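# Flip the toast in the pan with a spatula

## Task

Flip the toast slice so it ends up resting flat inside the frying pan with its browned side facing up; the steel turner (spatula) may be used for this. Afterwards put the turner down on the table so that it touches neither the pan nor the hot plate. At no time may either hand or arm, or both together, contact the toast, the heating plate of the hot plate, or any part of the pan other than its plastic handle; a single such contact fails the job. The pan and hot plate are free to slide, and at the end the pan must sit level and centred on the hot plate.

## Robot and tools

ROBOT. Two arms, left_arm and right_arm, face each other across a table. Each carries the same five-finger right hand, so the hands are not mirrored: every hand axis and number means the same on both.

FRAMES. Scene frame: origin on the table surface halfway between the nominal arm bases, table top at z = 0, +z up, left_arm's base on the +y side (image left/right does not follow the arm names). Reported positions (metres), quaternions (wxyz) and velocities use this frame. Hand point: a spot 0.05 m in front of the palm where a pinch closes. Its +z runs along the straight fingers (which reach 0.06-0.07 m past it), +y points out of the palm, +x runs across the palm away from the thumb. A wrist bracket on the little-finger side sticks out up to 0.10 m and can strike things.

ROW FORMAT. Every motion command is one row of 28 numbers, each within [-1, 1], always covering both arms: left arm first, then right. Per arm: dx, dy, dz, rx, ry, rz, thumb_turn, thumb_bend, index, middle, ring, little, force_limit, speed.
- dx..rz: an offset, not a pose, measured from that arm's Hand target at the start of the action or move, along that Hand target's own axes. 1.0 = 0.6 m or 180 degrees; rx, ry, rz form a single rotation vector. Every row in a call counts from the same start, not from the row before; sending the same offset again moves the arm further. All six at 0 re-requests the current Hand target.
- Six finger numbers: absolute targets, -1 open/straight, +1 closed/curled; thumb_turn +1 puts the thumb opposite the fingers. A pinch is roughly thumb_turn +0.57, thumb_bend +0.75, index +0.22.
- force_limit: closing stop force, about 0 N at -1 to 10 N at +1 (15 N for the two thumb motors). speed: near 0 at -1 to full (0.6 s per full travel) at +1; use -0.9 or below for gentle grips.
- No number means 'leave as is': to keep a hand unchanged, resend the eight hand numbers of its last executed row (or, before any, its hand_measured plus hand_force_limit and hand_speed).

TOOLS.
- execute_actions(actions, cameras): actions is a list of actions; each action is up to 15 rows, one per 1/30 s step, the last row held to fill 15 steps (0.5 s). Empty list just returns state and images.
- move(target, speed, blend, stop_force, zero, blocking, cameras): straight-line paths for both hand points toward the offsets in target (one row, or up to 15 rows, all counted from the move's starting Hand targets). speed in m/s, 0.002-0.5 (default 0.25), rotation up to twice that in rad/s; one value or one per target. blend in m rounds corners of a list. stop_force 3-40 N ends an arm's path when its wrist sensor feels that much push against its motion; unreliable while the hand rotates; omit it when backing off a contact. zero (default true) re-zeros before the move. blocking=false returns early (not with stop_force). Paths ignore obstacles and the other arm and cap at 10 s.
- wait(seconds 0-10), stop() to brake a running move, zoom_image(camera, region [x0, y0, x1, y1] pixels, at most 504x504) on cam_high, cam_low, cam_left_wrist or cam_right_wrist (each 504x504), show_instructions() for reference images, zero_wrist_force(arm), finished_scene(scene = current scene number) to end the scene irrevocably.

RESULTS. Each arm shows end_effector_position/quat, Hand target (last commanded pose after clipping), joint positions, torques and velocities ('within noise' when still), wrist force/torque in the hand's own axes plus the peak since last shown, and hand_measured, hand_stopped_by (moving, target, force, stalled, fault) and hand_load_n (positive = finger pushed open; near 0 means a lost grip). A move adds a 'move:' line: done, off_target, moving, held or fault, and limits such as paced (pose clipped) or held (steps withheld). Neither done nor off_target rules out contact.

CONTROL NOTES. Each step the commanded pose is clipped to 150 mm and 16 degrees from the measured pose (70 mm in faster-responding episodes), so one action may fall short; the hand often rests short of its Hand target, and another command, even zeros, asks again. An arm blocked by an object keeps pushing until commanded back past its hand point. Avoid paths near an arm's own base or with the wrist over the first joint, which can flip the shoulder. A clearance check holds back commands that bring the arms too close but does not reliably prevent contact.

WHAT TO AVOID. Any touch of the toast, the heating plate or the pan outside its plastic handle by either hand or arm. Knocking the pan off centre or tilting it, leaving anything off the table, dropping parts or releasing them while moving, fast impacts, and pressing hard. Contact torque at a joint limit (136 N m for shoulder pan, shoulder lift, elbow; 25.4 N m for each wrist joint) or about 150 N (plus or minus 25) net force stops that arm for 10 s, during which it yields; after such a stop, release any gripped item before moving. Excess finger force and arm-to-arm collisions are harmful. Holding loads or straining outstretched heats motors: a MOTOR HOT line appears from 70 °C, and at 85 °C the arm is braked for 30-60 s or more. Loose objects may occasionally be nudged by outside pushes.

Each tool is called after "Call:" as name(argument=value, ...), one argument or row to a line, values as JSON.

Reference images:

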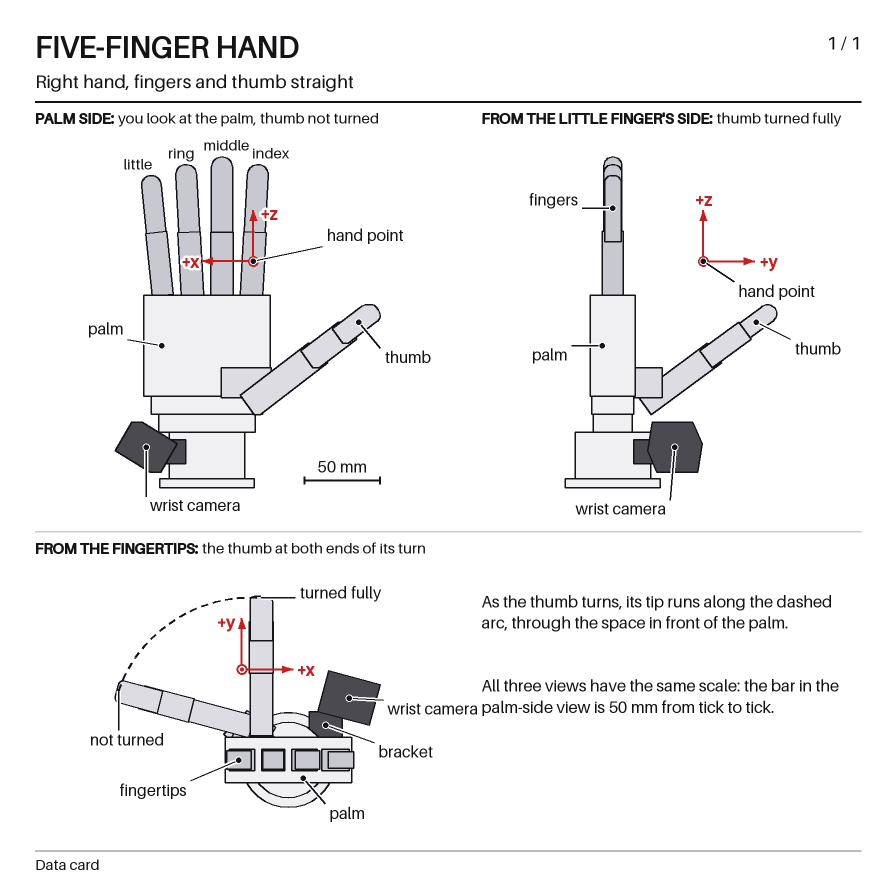

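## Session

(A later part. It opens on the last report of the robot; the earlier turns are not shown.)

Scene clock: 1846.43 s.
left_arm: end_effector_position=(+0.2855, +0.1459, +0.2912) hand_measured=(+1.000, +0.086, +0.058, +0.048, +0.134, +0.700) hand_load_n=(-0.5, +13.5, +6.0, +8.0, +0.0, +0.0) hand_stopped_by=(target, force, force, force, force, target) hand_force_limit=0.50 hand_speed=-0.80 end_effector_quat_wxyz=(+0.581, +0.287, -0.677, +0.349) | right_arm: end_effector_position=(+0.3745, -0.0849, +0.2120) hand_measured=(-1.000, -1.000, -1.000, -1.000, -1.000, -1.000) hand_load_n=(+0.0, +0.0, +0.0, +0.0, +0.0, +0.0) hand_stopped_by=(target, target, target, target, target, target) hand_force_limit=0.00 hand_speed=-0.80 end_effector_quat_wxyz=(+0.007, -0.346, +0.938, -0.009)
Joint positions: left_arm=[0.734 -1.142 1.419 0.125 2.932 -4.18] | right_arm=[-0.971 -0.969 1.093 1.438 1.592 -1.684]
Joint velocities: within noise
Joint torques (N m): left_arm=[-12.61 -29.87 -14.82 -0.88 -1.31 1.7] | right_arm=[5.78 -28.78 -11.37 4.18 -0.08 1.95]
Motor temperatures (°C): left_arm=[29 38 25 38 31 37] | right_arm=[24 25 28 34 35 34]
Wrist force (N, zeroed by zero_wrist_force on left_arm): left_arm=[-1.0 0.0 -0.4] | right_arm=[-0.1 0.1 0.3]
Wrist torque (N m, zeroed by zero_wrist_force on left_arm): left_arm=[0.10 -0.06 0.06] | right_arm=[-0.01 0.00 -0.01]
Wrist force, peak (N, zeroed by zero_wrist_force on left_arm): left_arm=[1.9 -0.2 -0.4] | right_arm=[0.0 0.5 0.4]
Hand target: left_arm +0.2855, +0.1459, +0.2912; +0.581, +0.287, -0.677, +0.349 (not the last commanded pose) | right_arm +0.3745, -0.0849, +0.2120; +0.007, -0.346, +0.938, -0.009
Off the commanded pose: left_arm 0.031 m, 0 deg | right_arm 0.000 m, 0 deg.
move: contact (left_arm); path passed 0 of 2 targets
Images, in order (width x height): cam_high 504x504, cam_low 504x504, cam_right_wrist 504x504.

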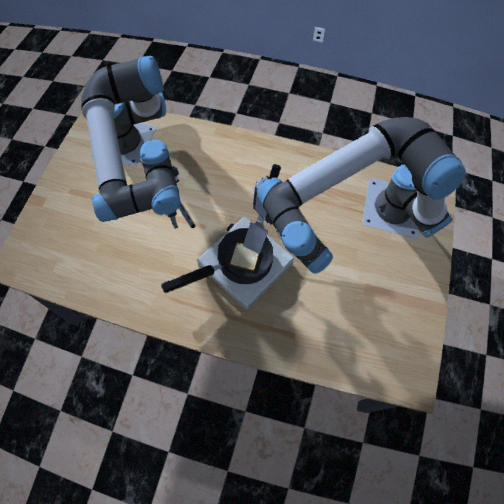

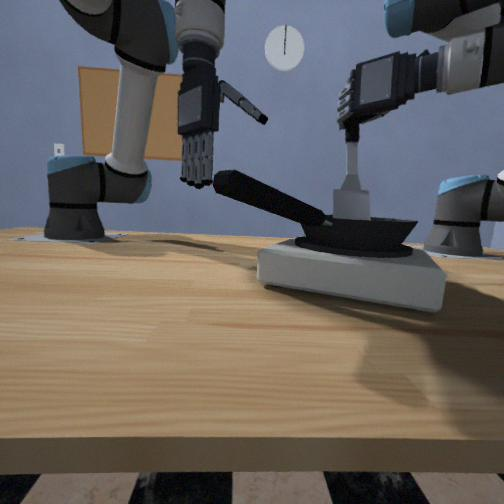

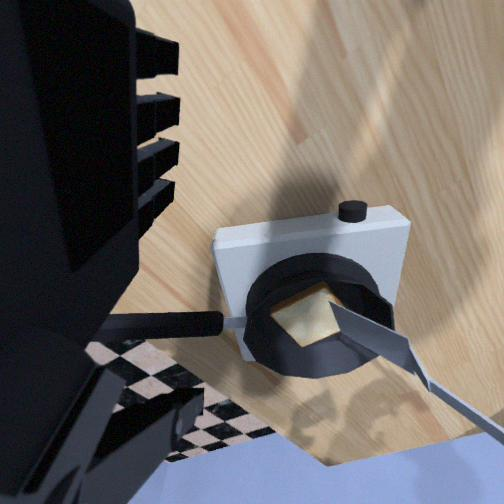

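Call:
move(
  target=[
    [0.0329,-0.0046,-0.0027,0,0,0,1,0.8,0.7,0.7,0.7,0.7,0.5,-0.8,0,0,0,0,0,0,-1,-1,-1,-1,-1,-1,0,-0.8],
    [0.0369,0.0175,0.0082,0,0,0,1,0.8,0.7,0.7,0.7,0.7,0.5,-0.8,0,0,0,0,0,0,-1,-1,-1,-1,-1,-1,0,-0.8],
    [-0.0290,0.0268,0.0136,0,0,0,1,0.8,0.7,0.7,0.7,0.7,0.5,-0.8,0,0,0,0,0,0,-1,-1,-1,-1,-1,-1,0,-0.8],
  ],
  speed=[0.05,0.05,0.012],
  stop_force=3,
  cameras=["cam_high","cam_right_wrist"],
)

Call:
zoom_image(
  camera="cam_high",
  region=[190, 180, 300, 290],
)

Call:
zoom_image(
  camera="cam_right_wrist",
  region=[235, 230, 415, 400],
)

Call:
zoom_image(
  camera="cam_low",
  region=[280, 100, 460, 280],
)

Scene clock: 1863.40 s.
left_arm: end_effector_position=(+0.2707, +0.1486, +0.2885) hand_measured=(+1.000, +0.086, +0.058, +0.048, +0.134, +0.700) hand_load_n=(-1.0, +13.5, +6.0, +9.0, +0.0, +0.0) hand_stopped_by=(target, force, force, force, force, target) hand_force_limit=0.50 hand_speed=-0.80 end_effector_quat_wxyz=(+0.581, +0.287, -0.677, +0.349) | right_arm: end_effector_position=(+0.3745, -0.0849, +0.2120) hand_measured=(-1.000, -1.000, -1.000, -1.000, -1.000, -1.000) hand_load_n=(+0.0, +0.0, +0.0, +0.0, +0.0, +0.0) hand_stopped_by=(target, target, target, target, target, target) hand_force_limit=0.00 hand_speed=-0.80 end_effector_quat_wxyz=(+0.007, -0.346, +0.938, -0.009)
Joint positions: left_arm=[0.716 -1.18 1.478 0.073 2.916 -4.211] | right_arm=[-0.971 -0.969 1.093 1.438 1.592 -1.684]
Joint velocities: within noise
Joint torques (N m): left_arm=[12.64 -44.03 -26.26 2.27 1.96 0.75] | right_arm=[5.76 -28.93 -11.32 4.14 0.19 1.98]
Motor temperatures (°C): left_arm=[29 37 25 38 31 37] | right_arm=[24 25 28 34 34 34]
Wrist force (N, zeroed by zero_wrist_force on left_arm): left_arm=[-0.8 0.0 -0.4] | right_arm=[-0.2 0.1 0.3]
Wrist torque (N m, zeroed by zero_wrist_force on left_arm): left_arm=[0.12 -0.11 0.19] | right_arm=[-0.02 -0.01 -0.02]
Wrist force, peak (N, zeroed by zero_wrist_force on left_arm): left_arm=[-2.6 0.2 -0.2] | right_arm=[0.0 0.2 0.7]
Hand target: left_arm +0.2707, +0.1486, +0.2885; +0.581, +0.287, -0.677, +0.349 (not the last commanded pose) | right_arm +0.3745, -0.0849, +0.2120; +0.007, -0.346, +0.938, -0.009
Off the commanded pose: left_arm 0.017 m, 0 deg | right_arm 0.000 m, 0 deg.
move: contact (left_arm); path passed 2 of 3 targets
Images, in order (width x height): cam_high 504x504, cam_right_wrist 504x504.

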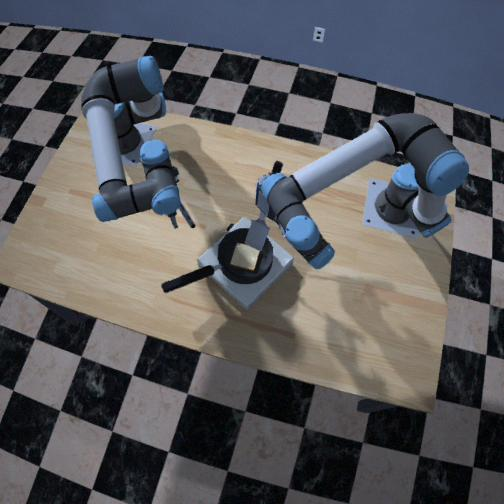

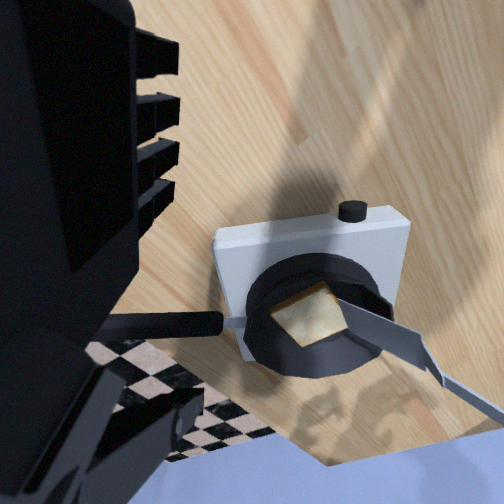

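Scaled by 4.582.

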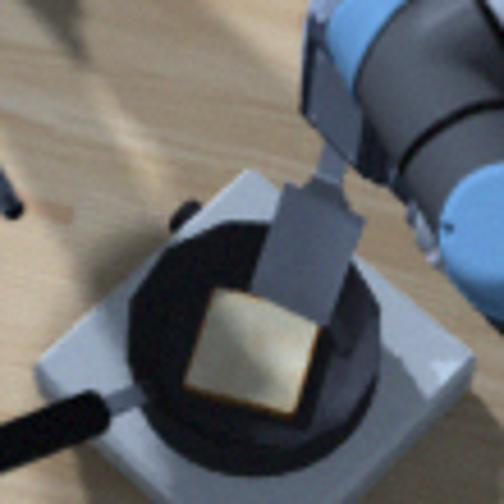

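Scaled by 2.800.

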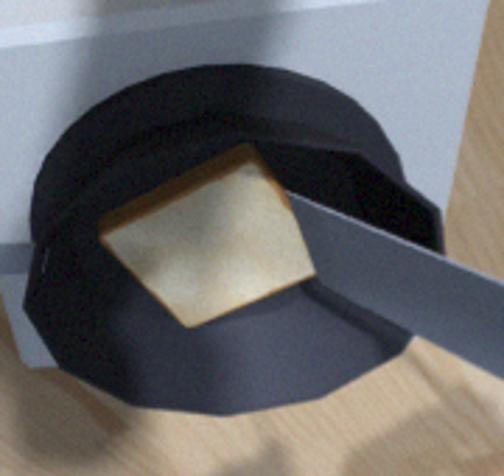

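This scene's latest camera images include none from cam_low. They are from: cam_high, cam_right_wrist. cam_low's image comes with the result of a call that names it in "cameras".

Call:
move(
  target=[
    [0.0247,-0.0035,-0.002,0,0,0,1,0.8,0.7,0.7,0.7,0.7,0.5,-0.8,0,0,0,0,0,0,-1,-1,-1,-1,-1,-1,0,-0.8],
    [0.0278,-0.0038,0.035,0.0658,-0.0093,-0.0054,1,0.8,0.7,0.7,0.7,0.7,0.5,-0.8,0,0,0,0,0,0,-1,-1,-1,-1,-1,-1,0,-0.8],
  ],
  speed=0.05,
  cameras=["cam_high","cam_right_wrist","cam_low"],
)

Call:
zoom_image(
  camera="cam_high",
  region=[190, 180, 300, 290],
)

Call:
zoom_image(
  camera="cam_right_wrist",
  region=[235, 230, 415, 400],
)

Call:
zoom_image(
  camera="cam_low",
  region=[280, 100, 460, 280],
)

Scene clock: 1884.87 s.
left_arm: end_effector_position=(+0.2574, +0.1305, +0.3036) hand_measured=(+1.000, +0.086, +0.058, +0.048, +0.134, +0.700) hand_load_n=(+0.0, +13.5, +6.5, +8.5, -0.5, +0.0) hand_stopped_by=(target, force, force, force, force, target) hand_force_limit=0.50 hand_speed=-0.80 end_effector_quat_wxyz=(+0.542, +0.356, -0.643, +0.408) | right_arm: end_effector_position=(+0.3745, -0.0849, +0.2120) hand_measured=(-1.000, -1.000, -1.000, -1.000, -1.000, -1.000) hand_load_n=(+0.0, +0.0, +0.0, +0.0, +0.0, -0.5) hand_stopped_by=(target, target, target, target, target, target) hand_force_limit=0.00 hand_speed=-0.80 end_effector_quat_wxyz=(+0.007, -0.346, +0.938, -0.009)
Joint positions: left_arm=[0.656 -1.36 1.664 -0.129 2.655 -4.418] | right_arm=[-0.971 -0.969 1.093 1.438 1.592 -1.684]
Joint velocities: within noise
Joint torques (N m): left_arm=[12.86 -20.62 -29.54 1.81 2.15 1.62] | right_arm=[6.05 -28.35 -11.3 4.09 0.29 2.01]
Motor temperatures (°C): left_arm=[29 37 25 38 31 37] | right_arm=[24 25 28 34 34 34]
Wrist force (N, zeroed by zero_wrist_force on left_arm): left_arm=[-1.4 -0.1 -0.5] | right_arm=[0.1 0.0 0.4]
Wrist torque (N m, zeroed by zero_wrist_force on left_arm): left_arm=[0.08 -0.08 0.05] | right_arm=[-0.04 -0.05 0.00]
Wrist force, peak (N, zeroed by zero_wrist_force on left_arm): left_arm=[-1.9 0.1 -0.3] | right_arm=[-0.3 -0.2 0.6]
Hand target: left_arm +0.2575, +0.1306, +0.3035; -0.541, -0.356, +0.643, -0.408 | right_arm +0.3745, -0.0849, +0.2120; +0.007, -0.346, +0.938, -0.009
Off the commanded pose: left_arm 0.000 m, 0 deg | right_arm 0.000 m, 0 deg.
move: done
Images, in order (width x height): cam_high 504x504, cam_low 504x504, cam_right_wrist 504x504.

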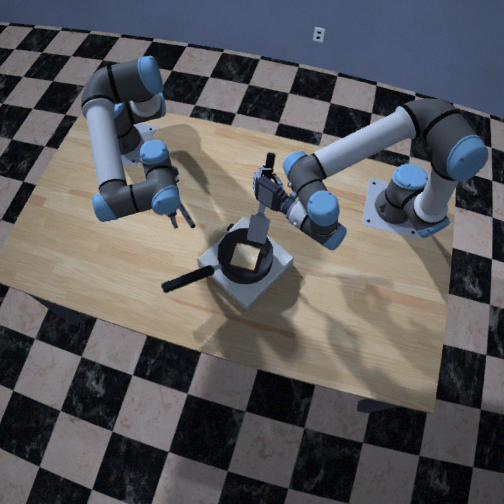

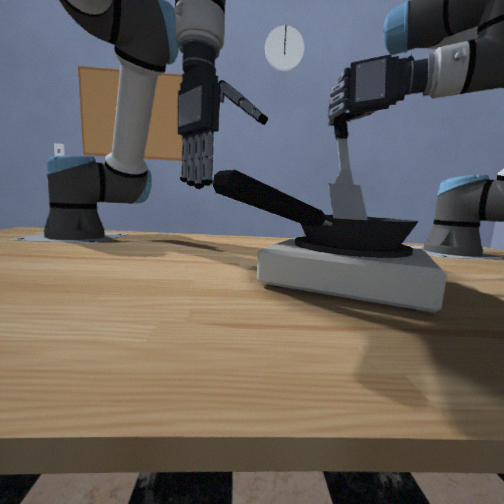

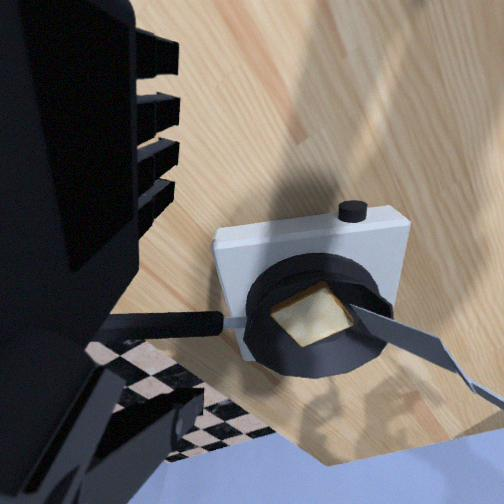

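Scaled by 4.582.

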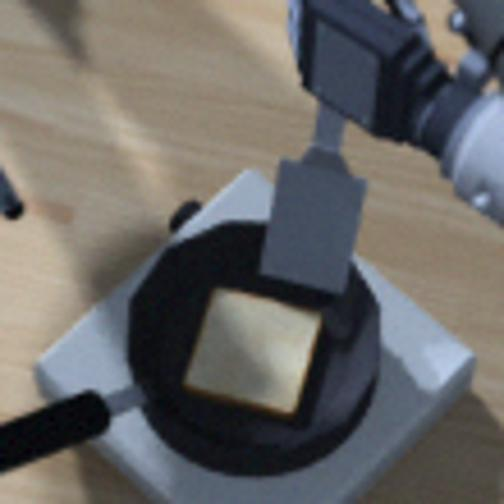

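Scaled by 2.800.

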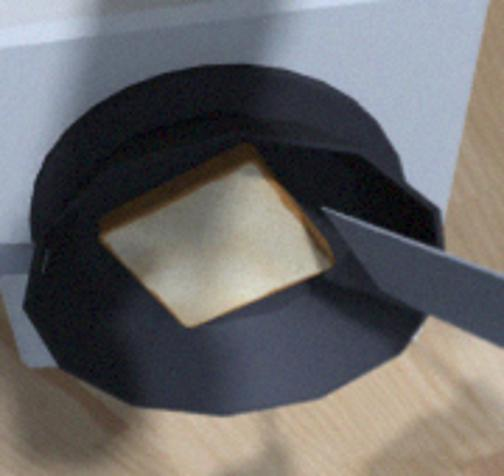

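Scaled by 2.800.

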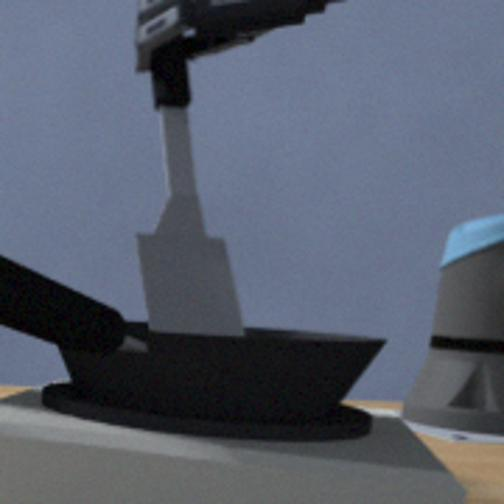

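Call:
move(
  target=[
    [0.0003,-0.0161,0.0311,0,0,0,1,0.8,0.7,0.7,0.7,0.7,0.5,-0.8,0,0,0,0,0,0,-1,-1,-1,-1,-1,-1,0,-0.8],
    [-0.0573,-0.008,0.0358,0,0,0,1,0.8,0.7,0.7,0.7,0.7,0.5,-0.8,0,0,0,0,0,0,-1,-1,-1,-1,-1,-1,0,-0.8],
  ],
  speed=[0.05,0.012],
  stop_force=3,
  cameras=["cam_high","cam_right_wrist","cam_low"],
)

Call:
zoom_image(
  camera="cam_high",
  region=[190, 180, 300, 290],
)

Call:
zoom_image(
  camera="cam_right_wrist",
  region=[235, 230, 415, 400],
)

Call:
zoom_image(
  camera="cam_low",
  region=[280, 100, 460, 280],
)

Scene clock: 1912.70 s.
left_arm: end_effector_position=(+0.2586, +0.1096, +0.2779) hand_measured=(+1.000, +0.086, +0.058, +0.048, +0.134, +0.700) hand_load_n=(+0.0, +13.5, +6.0, +8.0, +0.0, +0.0) hand_stopped_by=(target, force, force, force, force, target) hand_force_limit=0.50 hand_speed=-0.80 end_effector_quat_wxyz=(+0.541, +0.356, -0.643, +0.408) | right_arm: end_effector_position=(+0.3745, -0.0849, +0.2120) hand_measured=(-1.000, -1.000, -1.000, -1.000, -1.000, -1.000) hand_load_n=(+0.0, +0.0, +0.0, +0.0, +0.0, +0.0) hand_stopped_by=(target, target, target, target, target, target) hand_force_limit=0.00 hand_speed=-0.80 end_effector_quat_wxyz=(+0.007, -0.346, +0.938, -0.009)
Joint positions: left_arm=[0.629 -1.312 1.671 -0.193 2.629 -4.427] | right_arm=[-0.971 -0.969 1.093 1.438 1.592 -1.684]
Joint velocities: within noise
Joint torques (N m): left_arm=[12.14 -41.25 -28.02 -0.48 1.58 1.36] | right_arm=[6.04 -28.72 -11.52 4.08 0.51 2.02]
Motor temperatures (°C): left_arm=[29 37 25 38 31 36] | right_arm=[24 25 28 34 34 34]
Wrist force (N, zeroed by zero_wrist_force on left_arm): left_arm=[-1.2 0.1 -0.3] | right_arm=[0.0 0.2 0.5]
Wrist torque (N m, zeroed by zero_wrist_force on left_arm): left_arm=[0.12 -0.08 0.17] | right_arm=[-0.02 -0.04 0.00]
Wrist force, peak (N, zeroed by zero_wrist_force on left_arm): left_arm=[-2.0 -0.1 -0.5] | right_arm=[0.1 0.4 0.6]
Hand target: left_arm +0.2586, +0.1096, +0.2779; -0.541, -0.356, +0.643, -0.408 (not the last commanded pose) | right_arm +0.3745, -0.0849, +0.2120; +0.007, -0.346, +0.938, -0.009
Off the commanded pose: left_arm 0.009 m, 0 deg | right_arm 0.000 m, 0 deg.
move: contact (left_arm); path passed 1 of 2 targets
Images, in order (width x height): cam_high 504x504, cam_low 504x504, cam_right_wrist 504x504.

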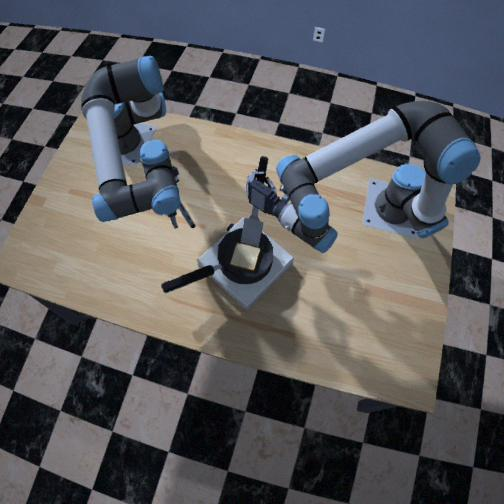

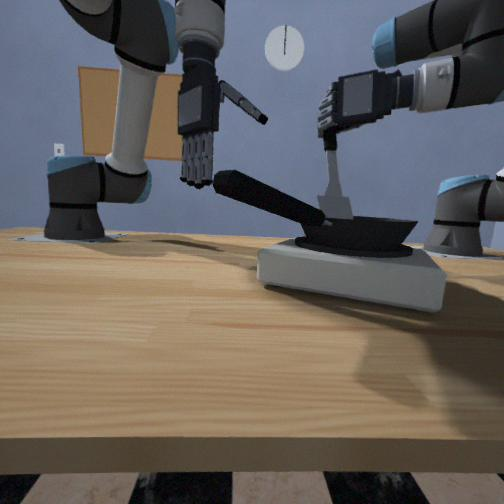

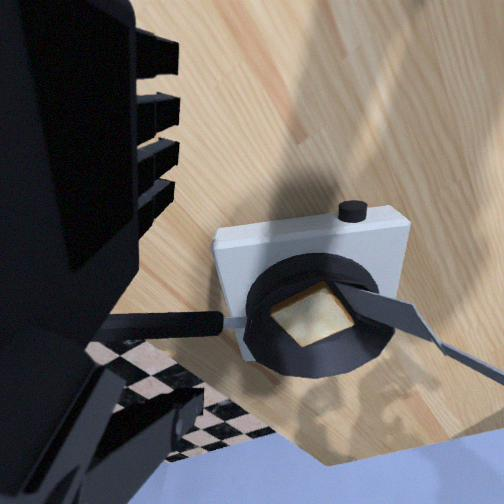

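Scaled by 4.582.

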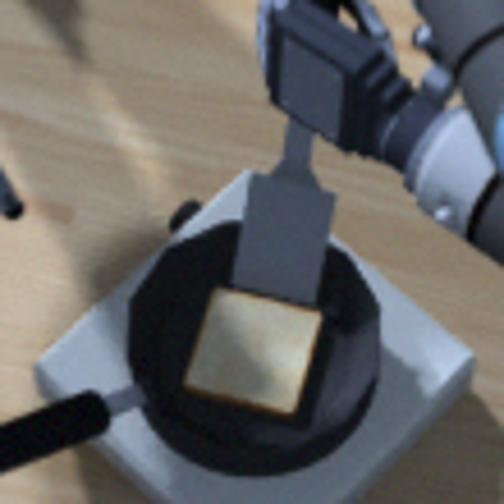

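Scaled by 2.800.

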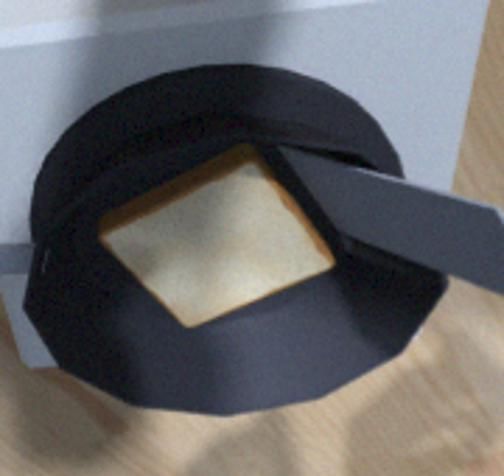

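Scaled by 2.800.

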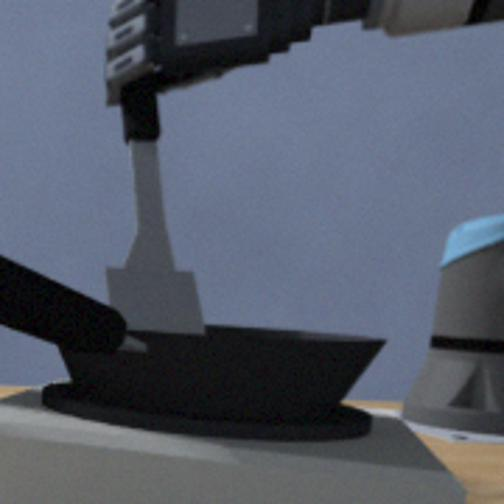

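Call:
move(
  target=[
    [-0.0032,-0.0175,-0.0091,0,0,0,1,0.8,0.7,0.7,0.7,0.7,0.5,-0.8,0,0,0,0,0,0,-1,-1,-1,-1,-1,-1,0,-0.8],
  ],
  speed=[0.02],
  cameras=["cam_high"],
)

Call:
move(
  target=[
    [-0.0247,0.0035,0.002,0,0,0,1,0.8,0.7,0.7,0.7,0.7,0.5,-0.8,0,0,0,0,0,0,-1,-1,-1,-1,-1,-1,0,-0.8],
  ],
  speed=[0.01],
  stop_force=3,
  cameras=["cam_high","cam_right_wrist","cam_low"],
)

Call:
zoom_image(
  camera="cam_high",
  region=[190, 180, 300, 290],
)

Call:
zoom_image(
  camera="cam_right_wrist",
  region=[235, 230, 415, 400],
)

Call:
zoom_image(
  camera="cam_low",
  region=[280, 100, 460, 280],
)

Scene clock: 1931.73 s.
left_arm: end_effector_position=(+0.2707, +0.1103, +0.2779) hand_measured=(+1.000, +0.086, +0.058, +0.048, +0.134, +0.700) hand_load_n=(-0.5, +13.5, +6.5, +8.0, +0.0, +0.0) hand_stopped_by=(target, force, force, force, force, target) hand_force_limit=0.50 hand_speed=-0.80 end_effector_quat_wxyz=(+0.541, +0.356, -0.643, +0.408) | right_arm: end_effector_position=(+0.3745, -0.0849, +0.2120) hand_measured=(-1.000, -1.000, -1.000, -1.000, -1.000, -1.000) hand_load_n=(+0.0, +0.0, +0.0, +0.0, +0.0, +0.0) hand_stopped_by=(target, target, target, target, target, target) hand_force_limit=0.00 hand_speed=-0.80 end_effector_quat_wxyz=(+0.007, -0.346, +0.938, -0.009)
Joint positions: left_arm=[0.651 -1.289 1.641 -0.179 2.65 -4.42] | right_arm=[-0.971 -0.969 1.093 1.438 1.592 -1.684]
Joint velocities: within noise
Joint torques (N m): left_arm=[-13.06 -41 -16.1 -0.67 -1.79 0.54] | right_arm=[5.79 -28.86 -11.78 4.11 0.4 1.95]
Motor temperatures (°C): left_arm=[29 37 25 38 31 36] | right_arm=[24 25 28 34 34 34]
Wrist force (N, zeroed by zero_wrist_force on left_arm): left_arm=[1.3 0.6 -0.1] | right_arm=[-0.2 0.0 0.4]
Wrist torque (N m, zeroed by zero_wrist_force on left_arm): left_arm=[0.10 -0.08 0.17] | right_arm=[-0.05 -0.01 -0.02]
Wrist force, peak (N, zeroed by zero_wrist_force on left_arm): left_arm=[1.8 0.4 0.4] | right_arm=[-0.2 0.3 0.6]
Hand target: left_arm +0.2706, +0.1103, +0.2779; -0.541, -0.356, +0.643, -0.408 | right_arm +0.3745, -0.0849, +0.2120; +0.007, -0.346, +0.938, -0.009
Off the commanded pose: left_arm 0.000 m, 0 deg | right_arm 0.000 m, 0 deg.
move: done
Images, in order (width x height): cam_high 504x504.

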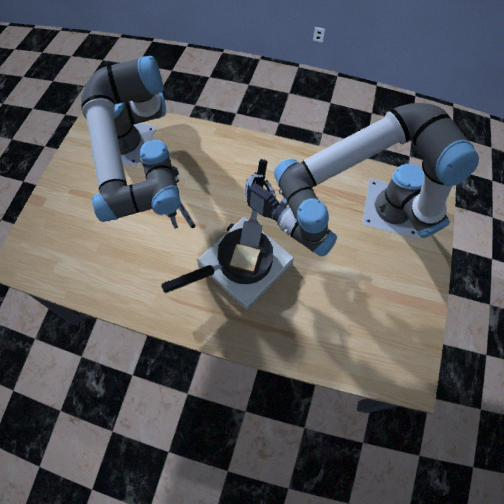

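Scene clock: 1934.33 s.
left_arm: end_effector_position=(+0.2706, +0.1103, +0.2629) hand_measured=(+1.000, +0.086, +0.058, +0.048, +0.134, +0.700) hand_load_n=(-0.5, +13.0, +5.0, +9.0, +0.0, +0.0) hand_stopped_by=(target, force, force, force, force, target) hand_force_limit=0.50 hand_speed=-0.80 end_effector_quat_wxyz=(+0.541, +0.356, -0.643, +0.408) | right_arm: end_effector_position=(+0.3745, -0.0849, +0.2120) hand_measured=(-1.000, -1.000, -1.000, -1.000, -1.000, -1.000) hand_load_n=(+0.0, +0.0, +0.0, +0.0, +0.0, +0.0) hand_stopped_by=(target, target, target, target, target, target) hand_force_limit=0.00 hand_speed=-0.80 end_effector_quat_wxyz=(+0.007, -0.346, +0.938, -0.009)
Joint positions: left_arm=[0.651 -1.276 1.666 -0.216 2.65 -4.42] | right_arm=[-0.971 -0.969 1.093 1.438 1.592 -1.684]
Joint velocities: within noise
Joint torques (N m): left_arm=[-5.05 -40.4 -26.36 1.1 0.19 -1.45] | right_arm=[5.14 -28.67 -11.61 4.02 0.48 1.96]
Motor temperatures (°C): left_arm=[29 37 25 38 31 36] | right_arm=[24 25 28 34 34 34]
Wrist force (N, zeroed by zero_wrist_force on left_arm): left_arm=[0.7 0.6 -0.4] | right_arm=[-0.1 -0.1 0.5]
Wrist torque (N m, zeroed by zero_wrist_force on left_arm): left_arm=[0.11 -0.14 0.19] | right_arm=[-0.06 -0.03 -0.02]
Wrist force, peak (N, zeroed by zero_wrist_force on left_arm): left_arm=[3.3 0.7 0.3] | right_arm=[0.1 0.0 0.7]
Hand target: left_arm +0.2706, +0.1103, +0.2629; -0.541, -0.356, +0.643, -0.408 | right_arm +0.3745, -0.0849, +0.2120; +0.007, -0.346, +0.938, -0.009
Off the commanded pose: left_arm 0.000 m, 0 deg | right_arm 0.000 m, 0 deg.
move: done
Images, in order (width x height): cam_high 504x504, cam_low 504x504, cam_right_wrist 504x504.

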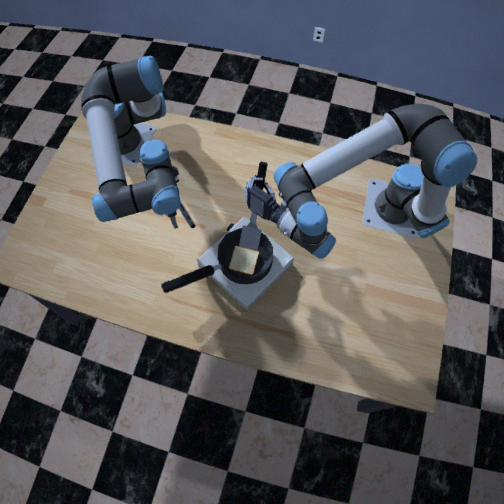

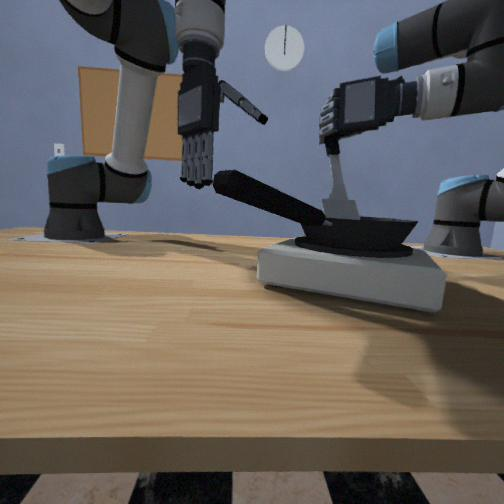

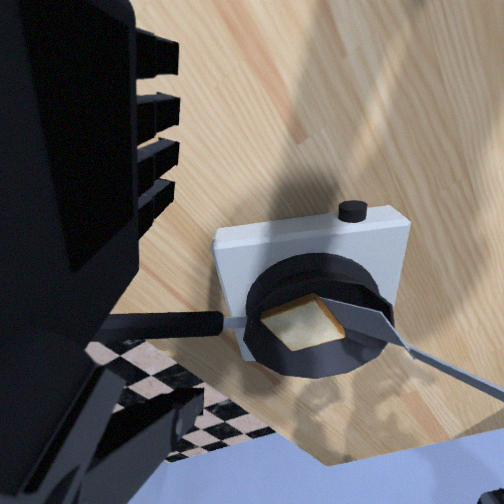

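Scaled by 4.582.

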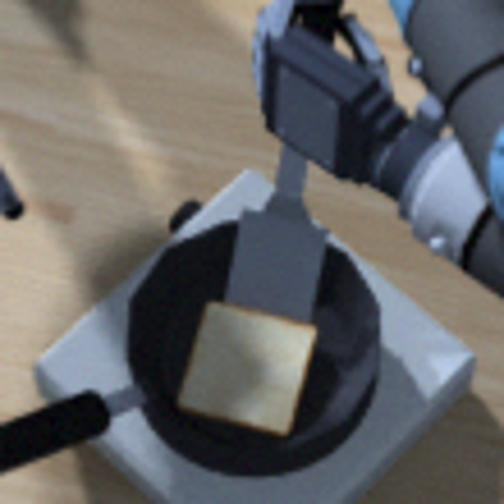

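Scaled by 2.800.

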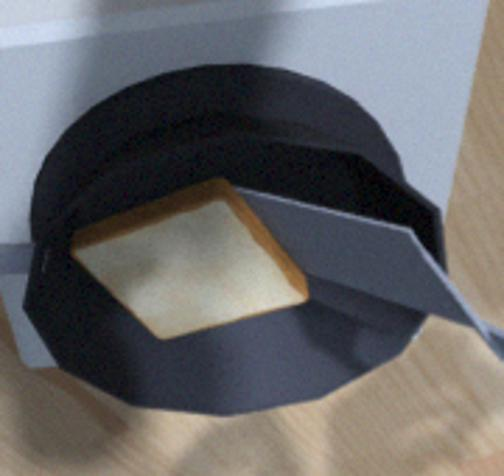

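Scaled by 2.800.

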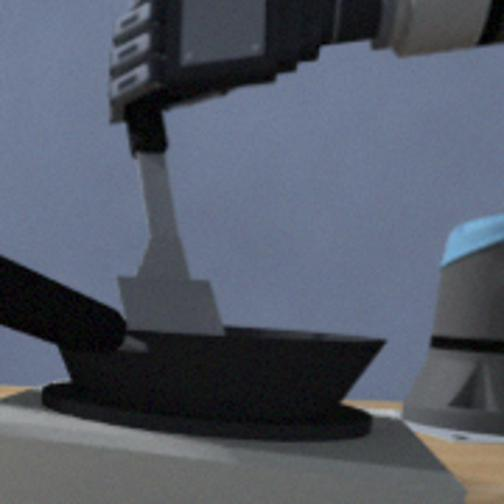

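Call:
move(
  target=[
    [-0.0083,-0.0588,-0.0303,0,0,0,1,0.8,0.7,0.7,0.7,0.7,0.5,-0.8,0,0,0,0,0,0,-1,-1,-1,-1,-1,-1,0,-0.8],
  ],
  speed=[0.03],
  stop_force=6,
  cameras=["cam_high","cam_right_wrist","cam_low"],
)

Call:
zoom_image(
  camera="cam_high",
  region=[190, 180, 300, 290],
)

Call:
zoom_image(
  camera="cam_right_wrist",
  region=[235, 230, 415, 400],
)

Call:
zoom_image(
  camera="cam_low",
  region=[280, 100, 460, 280],
)

Scene clock: 1949.33 s.
left_arm: end_effector_position=(+0.3105, +0.1123, +0.2644) hand_measured=(+1.000, +0.086, +0.058, +0.048, +0.134, +0.700) hand_load_n=(-0.5, +12.5, +5.0, +9.0, +0.0, +0.0) hand_stopped_by=(target, force, force, force, force, target) hand_force_limit=0.50 hand_speed=-0.80 end_effector_quat_wxyz=(+0.541, +0.356, -0.643, +0.408) | right_arm: end_effector_position=(+0.3745, -0.0849, +0.2120) hand_measured=(-1.000, -1.000, -1.000, -1.000, -1.000, -1.000) hand_load_n=(+0.0, +0.0, +0.0, +0.0, +0.0, +0.0) hand_stopped_by=(target, target, target, target, target, target) hand_force_limit=0.00 hand_speed=-0.80 end_effector_quat_wxyz=(+0.007, -0.346, +0.938, -0.009)
Joint positions: left_arm=[0.716 -1.2 1.557 -0.16 2.715 -4.393] | right_arm=[-0.971 -0.969 1.093 1.438 1.592 -1.684]
Joint velocities: within noise
Joint torques (N m): left_arm=[-13.17 -43.43 -14.6 -1.63 -1.66 -1.84] | right_arm=[5.34 -28.44 -11.82 3.97 0.63 1.97]
Motor temperatures (°C): left_arm=[28 37 25 38 31 36] | right_arm=[24 25 28 34 34 34]
Wrist force (N, zeroed by zero_wrist_force on left_arm): left_arm=[-1.4 0.3 -0.5] | right_arm=[0.1 0.0 0.1]
Wrist torque (N m, zeroed by zero_wrist_force on left_arm): left_arm=[0.15 -0.07 0.12] | right_arm=[-0.03 -0.05 0.01]
Wrist force, peak (N, zeroed by zero_wrist_force on left_arm): left_arm=[1.9 1.0 0.2] | right_arm=[-0.2 -0.2 0.7]
Hand target: left_arm +0.3105, +0.1123, +0.2644; -0.541, -0.356, +0.643, -0.408 | right_arm +0.3745, -0.0849, +0.2120; +0.007, -0.346, +0.938, -0.009
Off the commanded pose: left_arm 0.000 m, 0 deg | right_arm 0.000 m, 0 deg.
move: done
Images, in order (width x height): cam_high 504x504, cam_low 504x504, cam_right_wrist 504x504.

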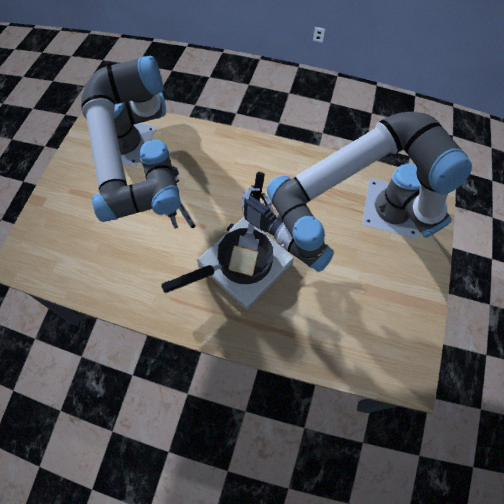

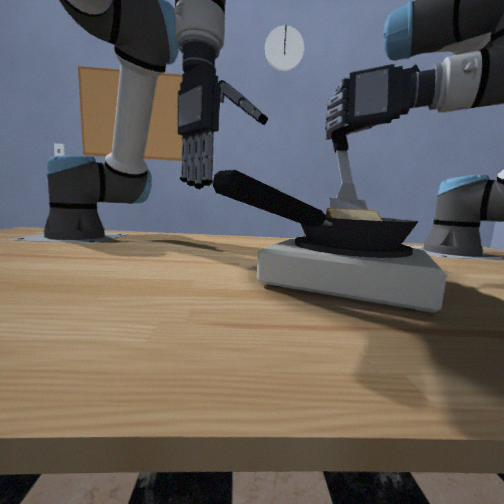

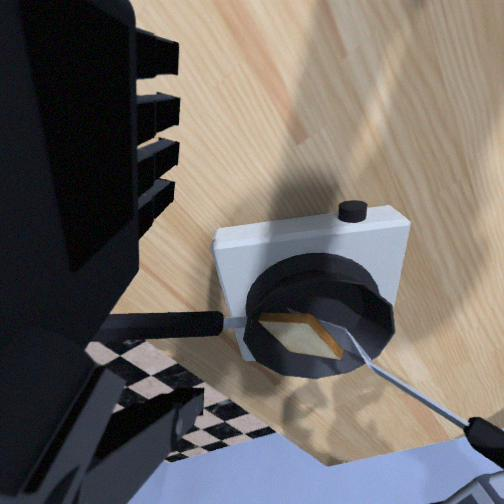

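Scaled by 4.582.

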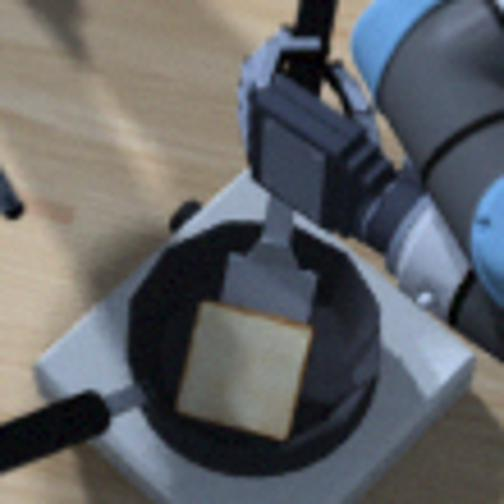

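Scaled by 2.800.

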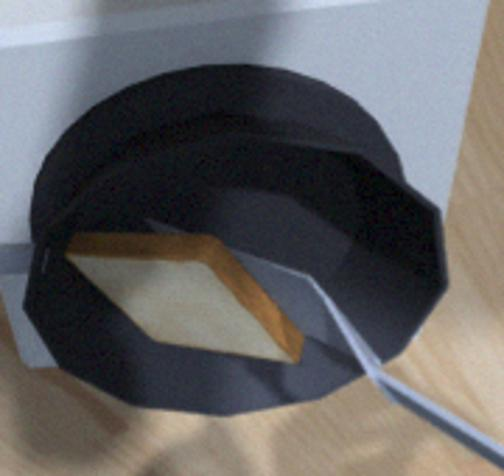

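Scaled by 2.800.

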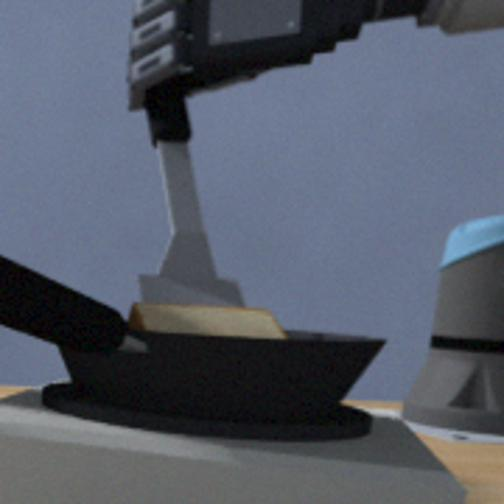

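Call:
move(
  target=[
    [-0.0070,-0.0440,-0.0227,0,0,0,1,0.8,0.7,0.7,0.7,0.7,0.5,-0.8,0,0,0,0,0,0,-1,-1,-1,-1,-1,-1,0,-0.8],
  ],
  speed=[0.02],
  stop_force=6,
  cameras=["cam_high","cam_right_wrist","cam_low"],
)

Call:
zoom_image(
  camera="cam_high",
  region=[190, 180, 300, 290],
)

Call:
zoom_image(
  camera="cam_right_wrist",
  region=[235, 230, 415, 400],
)

Call:
zoom_image(
  camera="cam_low",
  region=[280, 100, 460, 280],
)

Scene clock: 1994.13 s.
left_arm: end_effector_position=(+0.3405, +0.1139, +0.2650) hand_measured=(+1.000, +0.086, +0.058, +0.048, +0.134, +0.700) hand_load_n=(-0.5, +13.0, +5.5, +9.5, +0.0, +0.0) hand_stopped_by=(target, force, force, force, force, target) hand_force_limit=0.50 hand_speed=-0.80 end_effector_quat_wxyz=(+0.541, +0.356, -0.643, +0.408) | right_arm: end_effector_position=(+0.3745, -0.0849, +0.2120) hand_measured=(-1.000, -1.000, -1.000, -1.000, -1.000, -1.000) hand_load_n=(+0.0, +0.0, +0.0, +0.0, +0.0, +0.0) hand_stopped_by=(target, target, target, target, target, target) hand_force_limit=0.00 hand_speed=-0.80 end_effector_quat_wxyz=(+0.007, -0.346, +0.938, -0.009)
Joint positions: left_arm=[0.761 -1.139 1.469 -0.111 2.758 -4.369] | right_arm=[-0.971 -0.969 1.093 1.438 1.592 -1.684]
Joint velocities: within noise
Joint torques (N m): left_arm=[-13.44 -47.66 -14.59 -1.44 -1.48 -1.96] | right_arm=[5.63 -28.92 -11.95 4.12 0.68 2]
Motor temperatures (°C): left_arm=[28 37 25 38 31 36] | right_arm=[24 25 28 34 34 34]
Wrist force (N, zeroed by zero_wrist_force on left_arm): left_arm=[-1.0 0.0 -0.3] | right_arm=[0.3 0.1 0.3]
Wrist torque (N m, zeroed by zero_wrist_force on left_arm): left_arm=[0.11 -0.09 0.09] | right_arm=[-0.02 -0.07 0.01]
Wrist force, peak (N, zeroed by zero_wrist_force on left_arm): left_arm=[-1.5 0.1 -0.7] | right_arm=[0.1 0.1 0.7]
Hand target: left_arm +0.3405, +0.1139, +0.2650; -0.541, -0.356, +0.643, -0.408 | right_arm +0.3745, -0.0849, +0.2120; +0.007, -0.346, +0.938, -0.009
Off the commanded pose: left_arm 0.000 m, 0 deg | right_arm 0.000 m, 0 deg.
move: done
Images, in order (width x height): cam_high 504x504, cam_low 504x504, cam_right_wrist 504x504.

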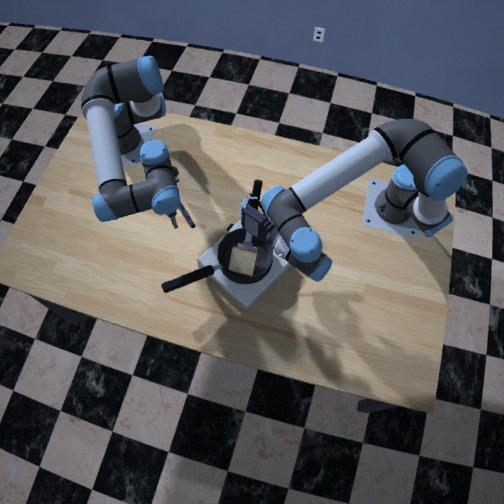

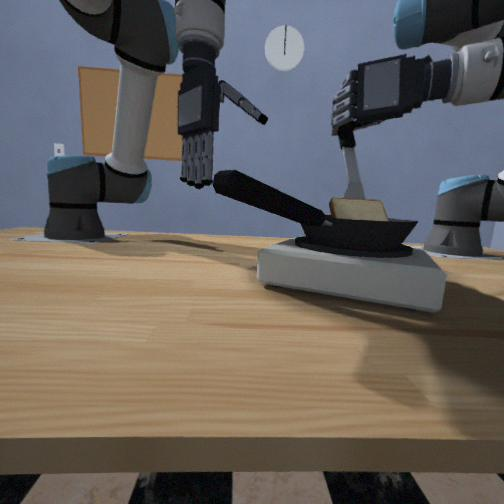

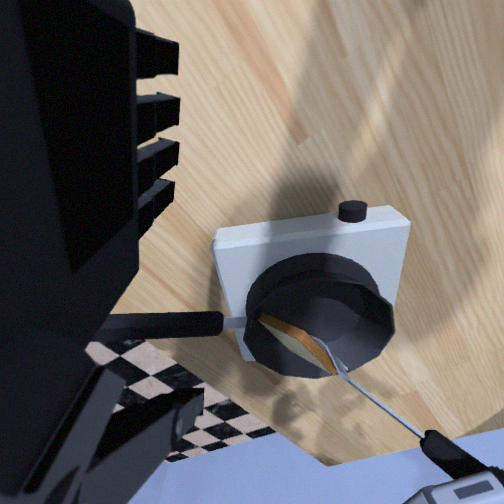

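Scaled by 4.582.

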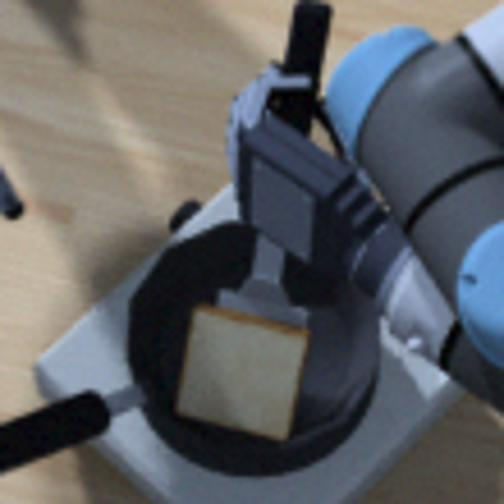

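Scaled by 2.800.

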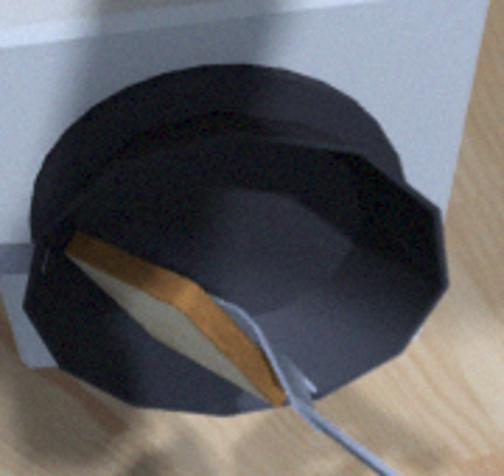

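Scaled by 2.800.

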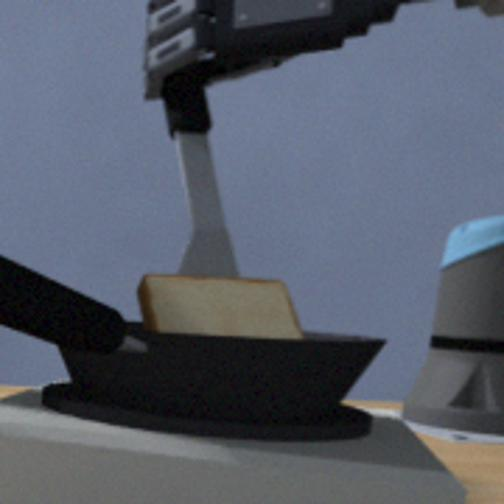

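Call:
move(
  target=[
    [-0.0032,-0.0175,-0.0091,0,0,0,1,0.8,0.7,0.7,0.7,0.7,0.5,-0.8,0,0,0,0,0,0,-1,-1,-1,-1,-1,-1,0,-0.8],
  ],
  speed=[0.02],
  stop_force=6,
  cameras=["cam_high","cam_right_wrist","cam_low"],
)

Call:
zoom_image(
  camera="cam_high",
  region=[190, 180, 300, 290],
)

Call:
zoom_image(
  camera="cam_right_wrist",
  region=[235, 230, 415, 400],
)

Call:
zoom_image(
  camera="cam_low",
  region=[280, 100, 460, 280],
)

Scene clock: 2003.03 s.
left_arm: end_effector_position=(+0.3524, +0.1145, +0.2650) hand_measured=(+1.000, +0.086, +0.058, +0.048, +0.134, +0.700) hand_load_n=(-1.0, +13.0, +5.5, +9.0, +0.0, +0.0) hand_stopped_by=(target, force, force, force, force, target) hand_force_limit=0.50 hand_speed=-0.80 end_effector_quat_wxyz=(+0.541, +0.356, -0.643, +0.408) | right_arm: end_effector_position=(+0.3745, -0.0849, +0.2120) hand_measured=(-1.000, -1.000, -1.000, -1.000, -1.000, -1.000) hand_load_n=(+0.0, +0.0, +0.0, +0.0, +0.0, +0.0) hand_stopped_by=(target, target, target, target, target, target) hand_force_limit=0.00 hand_speed=-0.80 end_effector_quat_wxyz=(+0.007, -0.346, +0.938, -0.009)
Joint positions: left_arm=[0.778 -1.114 1.432 -0.089 2.774 -4.359] | right_arm=[-0.971 -0.969 1.093 1.438 1.592 -1.684]
Joint velocities: within noise
Joint torques (N m): left_arm=[-13.23 -45.74 -13.41 -1.9 -1.74 -1.78] | right_arm=[5.85 -28.78 -11.96 4 0.84 1.89]
Motor temperatures (°C): left_arm=[28 37 25 38 31 36] | right_arm=[24 25 28 34 34 34]
Wrist force (N, zeroed by zero_wrist_force on left_arm): left_arm=[2.4 0.8 0.7] | right_arm=[0.0 0.0 0.4]
Wrist torque (N m, zeroed by zero_wrist_force on left_arm): left_arm=[0.06 -0.10 0.08] | right_arm=[-0.04 -0.02 0.00]
Wrist force, peak (N, zeroed by zero_wrist_force on left_arm): left_arm=[7.1 3.4 2.2] | right_arm=[-0.1 0.2 0.8]
Hand target: left_arm +0.3524, +0.1145, +0.2650; -0.541, -0.356, +0.643, -0.408 | right_arm +0.3745, -0.0849, +0.2120; +0.007, -0.346, +0.938, -0.009
Off the commanded pose: left_arm 0.000 m, 0 deg | right_arm 0.000 m, 0 deg.
move: done
Images, in order (width x height): cam_high 504x504, cam_low 504x504, cam_right_wrist 504x504.

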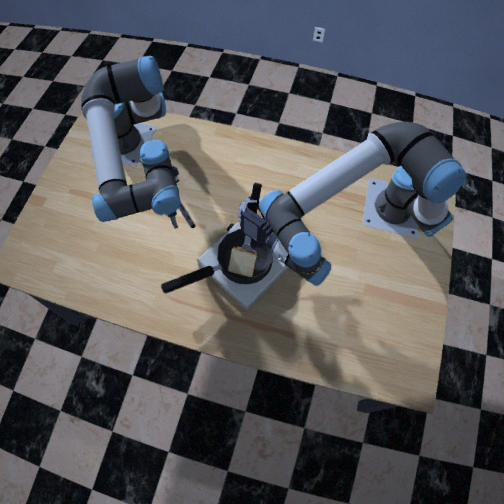

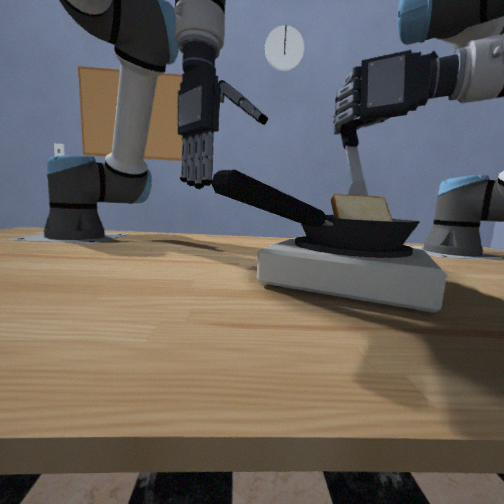

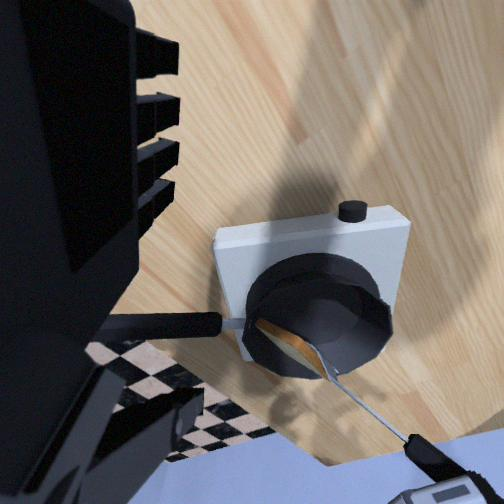

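Scaled by 4.582.

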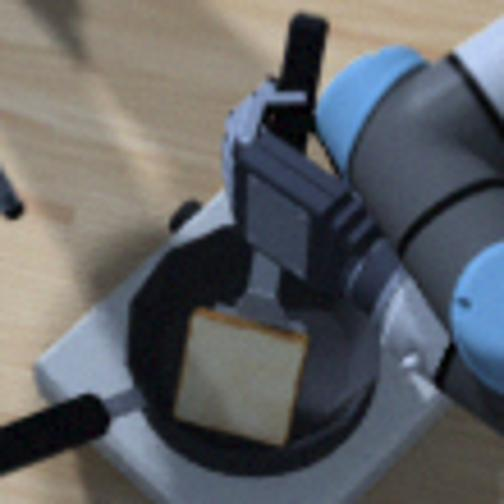

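Scaled by 2.800.

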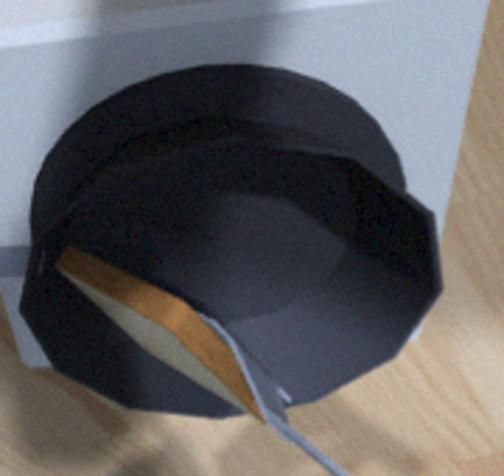

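Scaled by 2.800.

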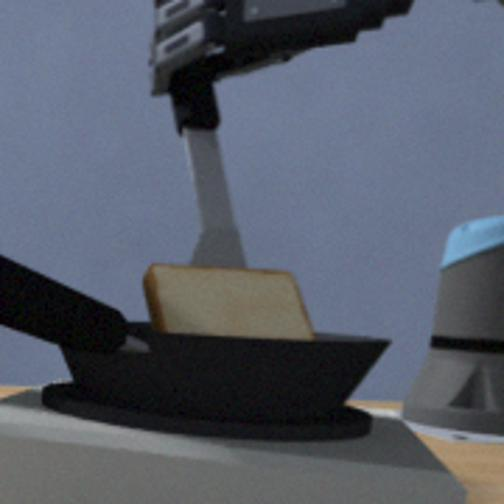

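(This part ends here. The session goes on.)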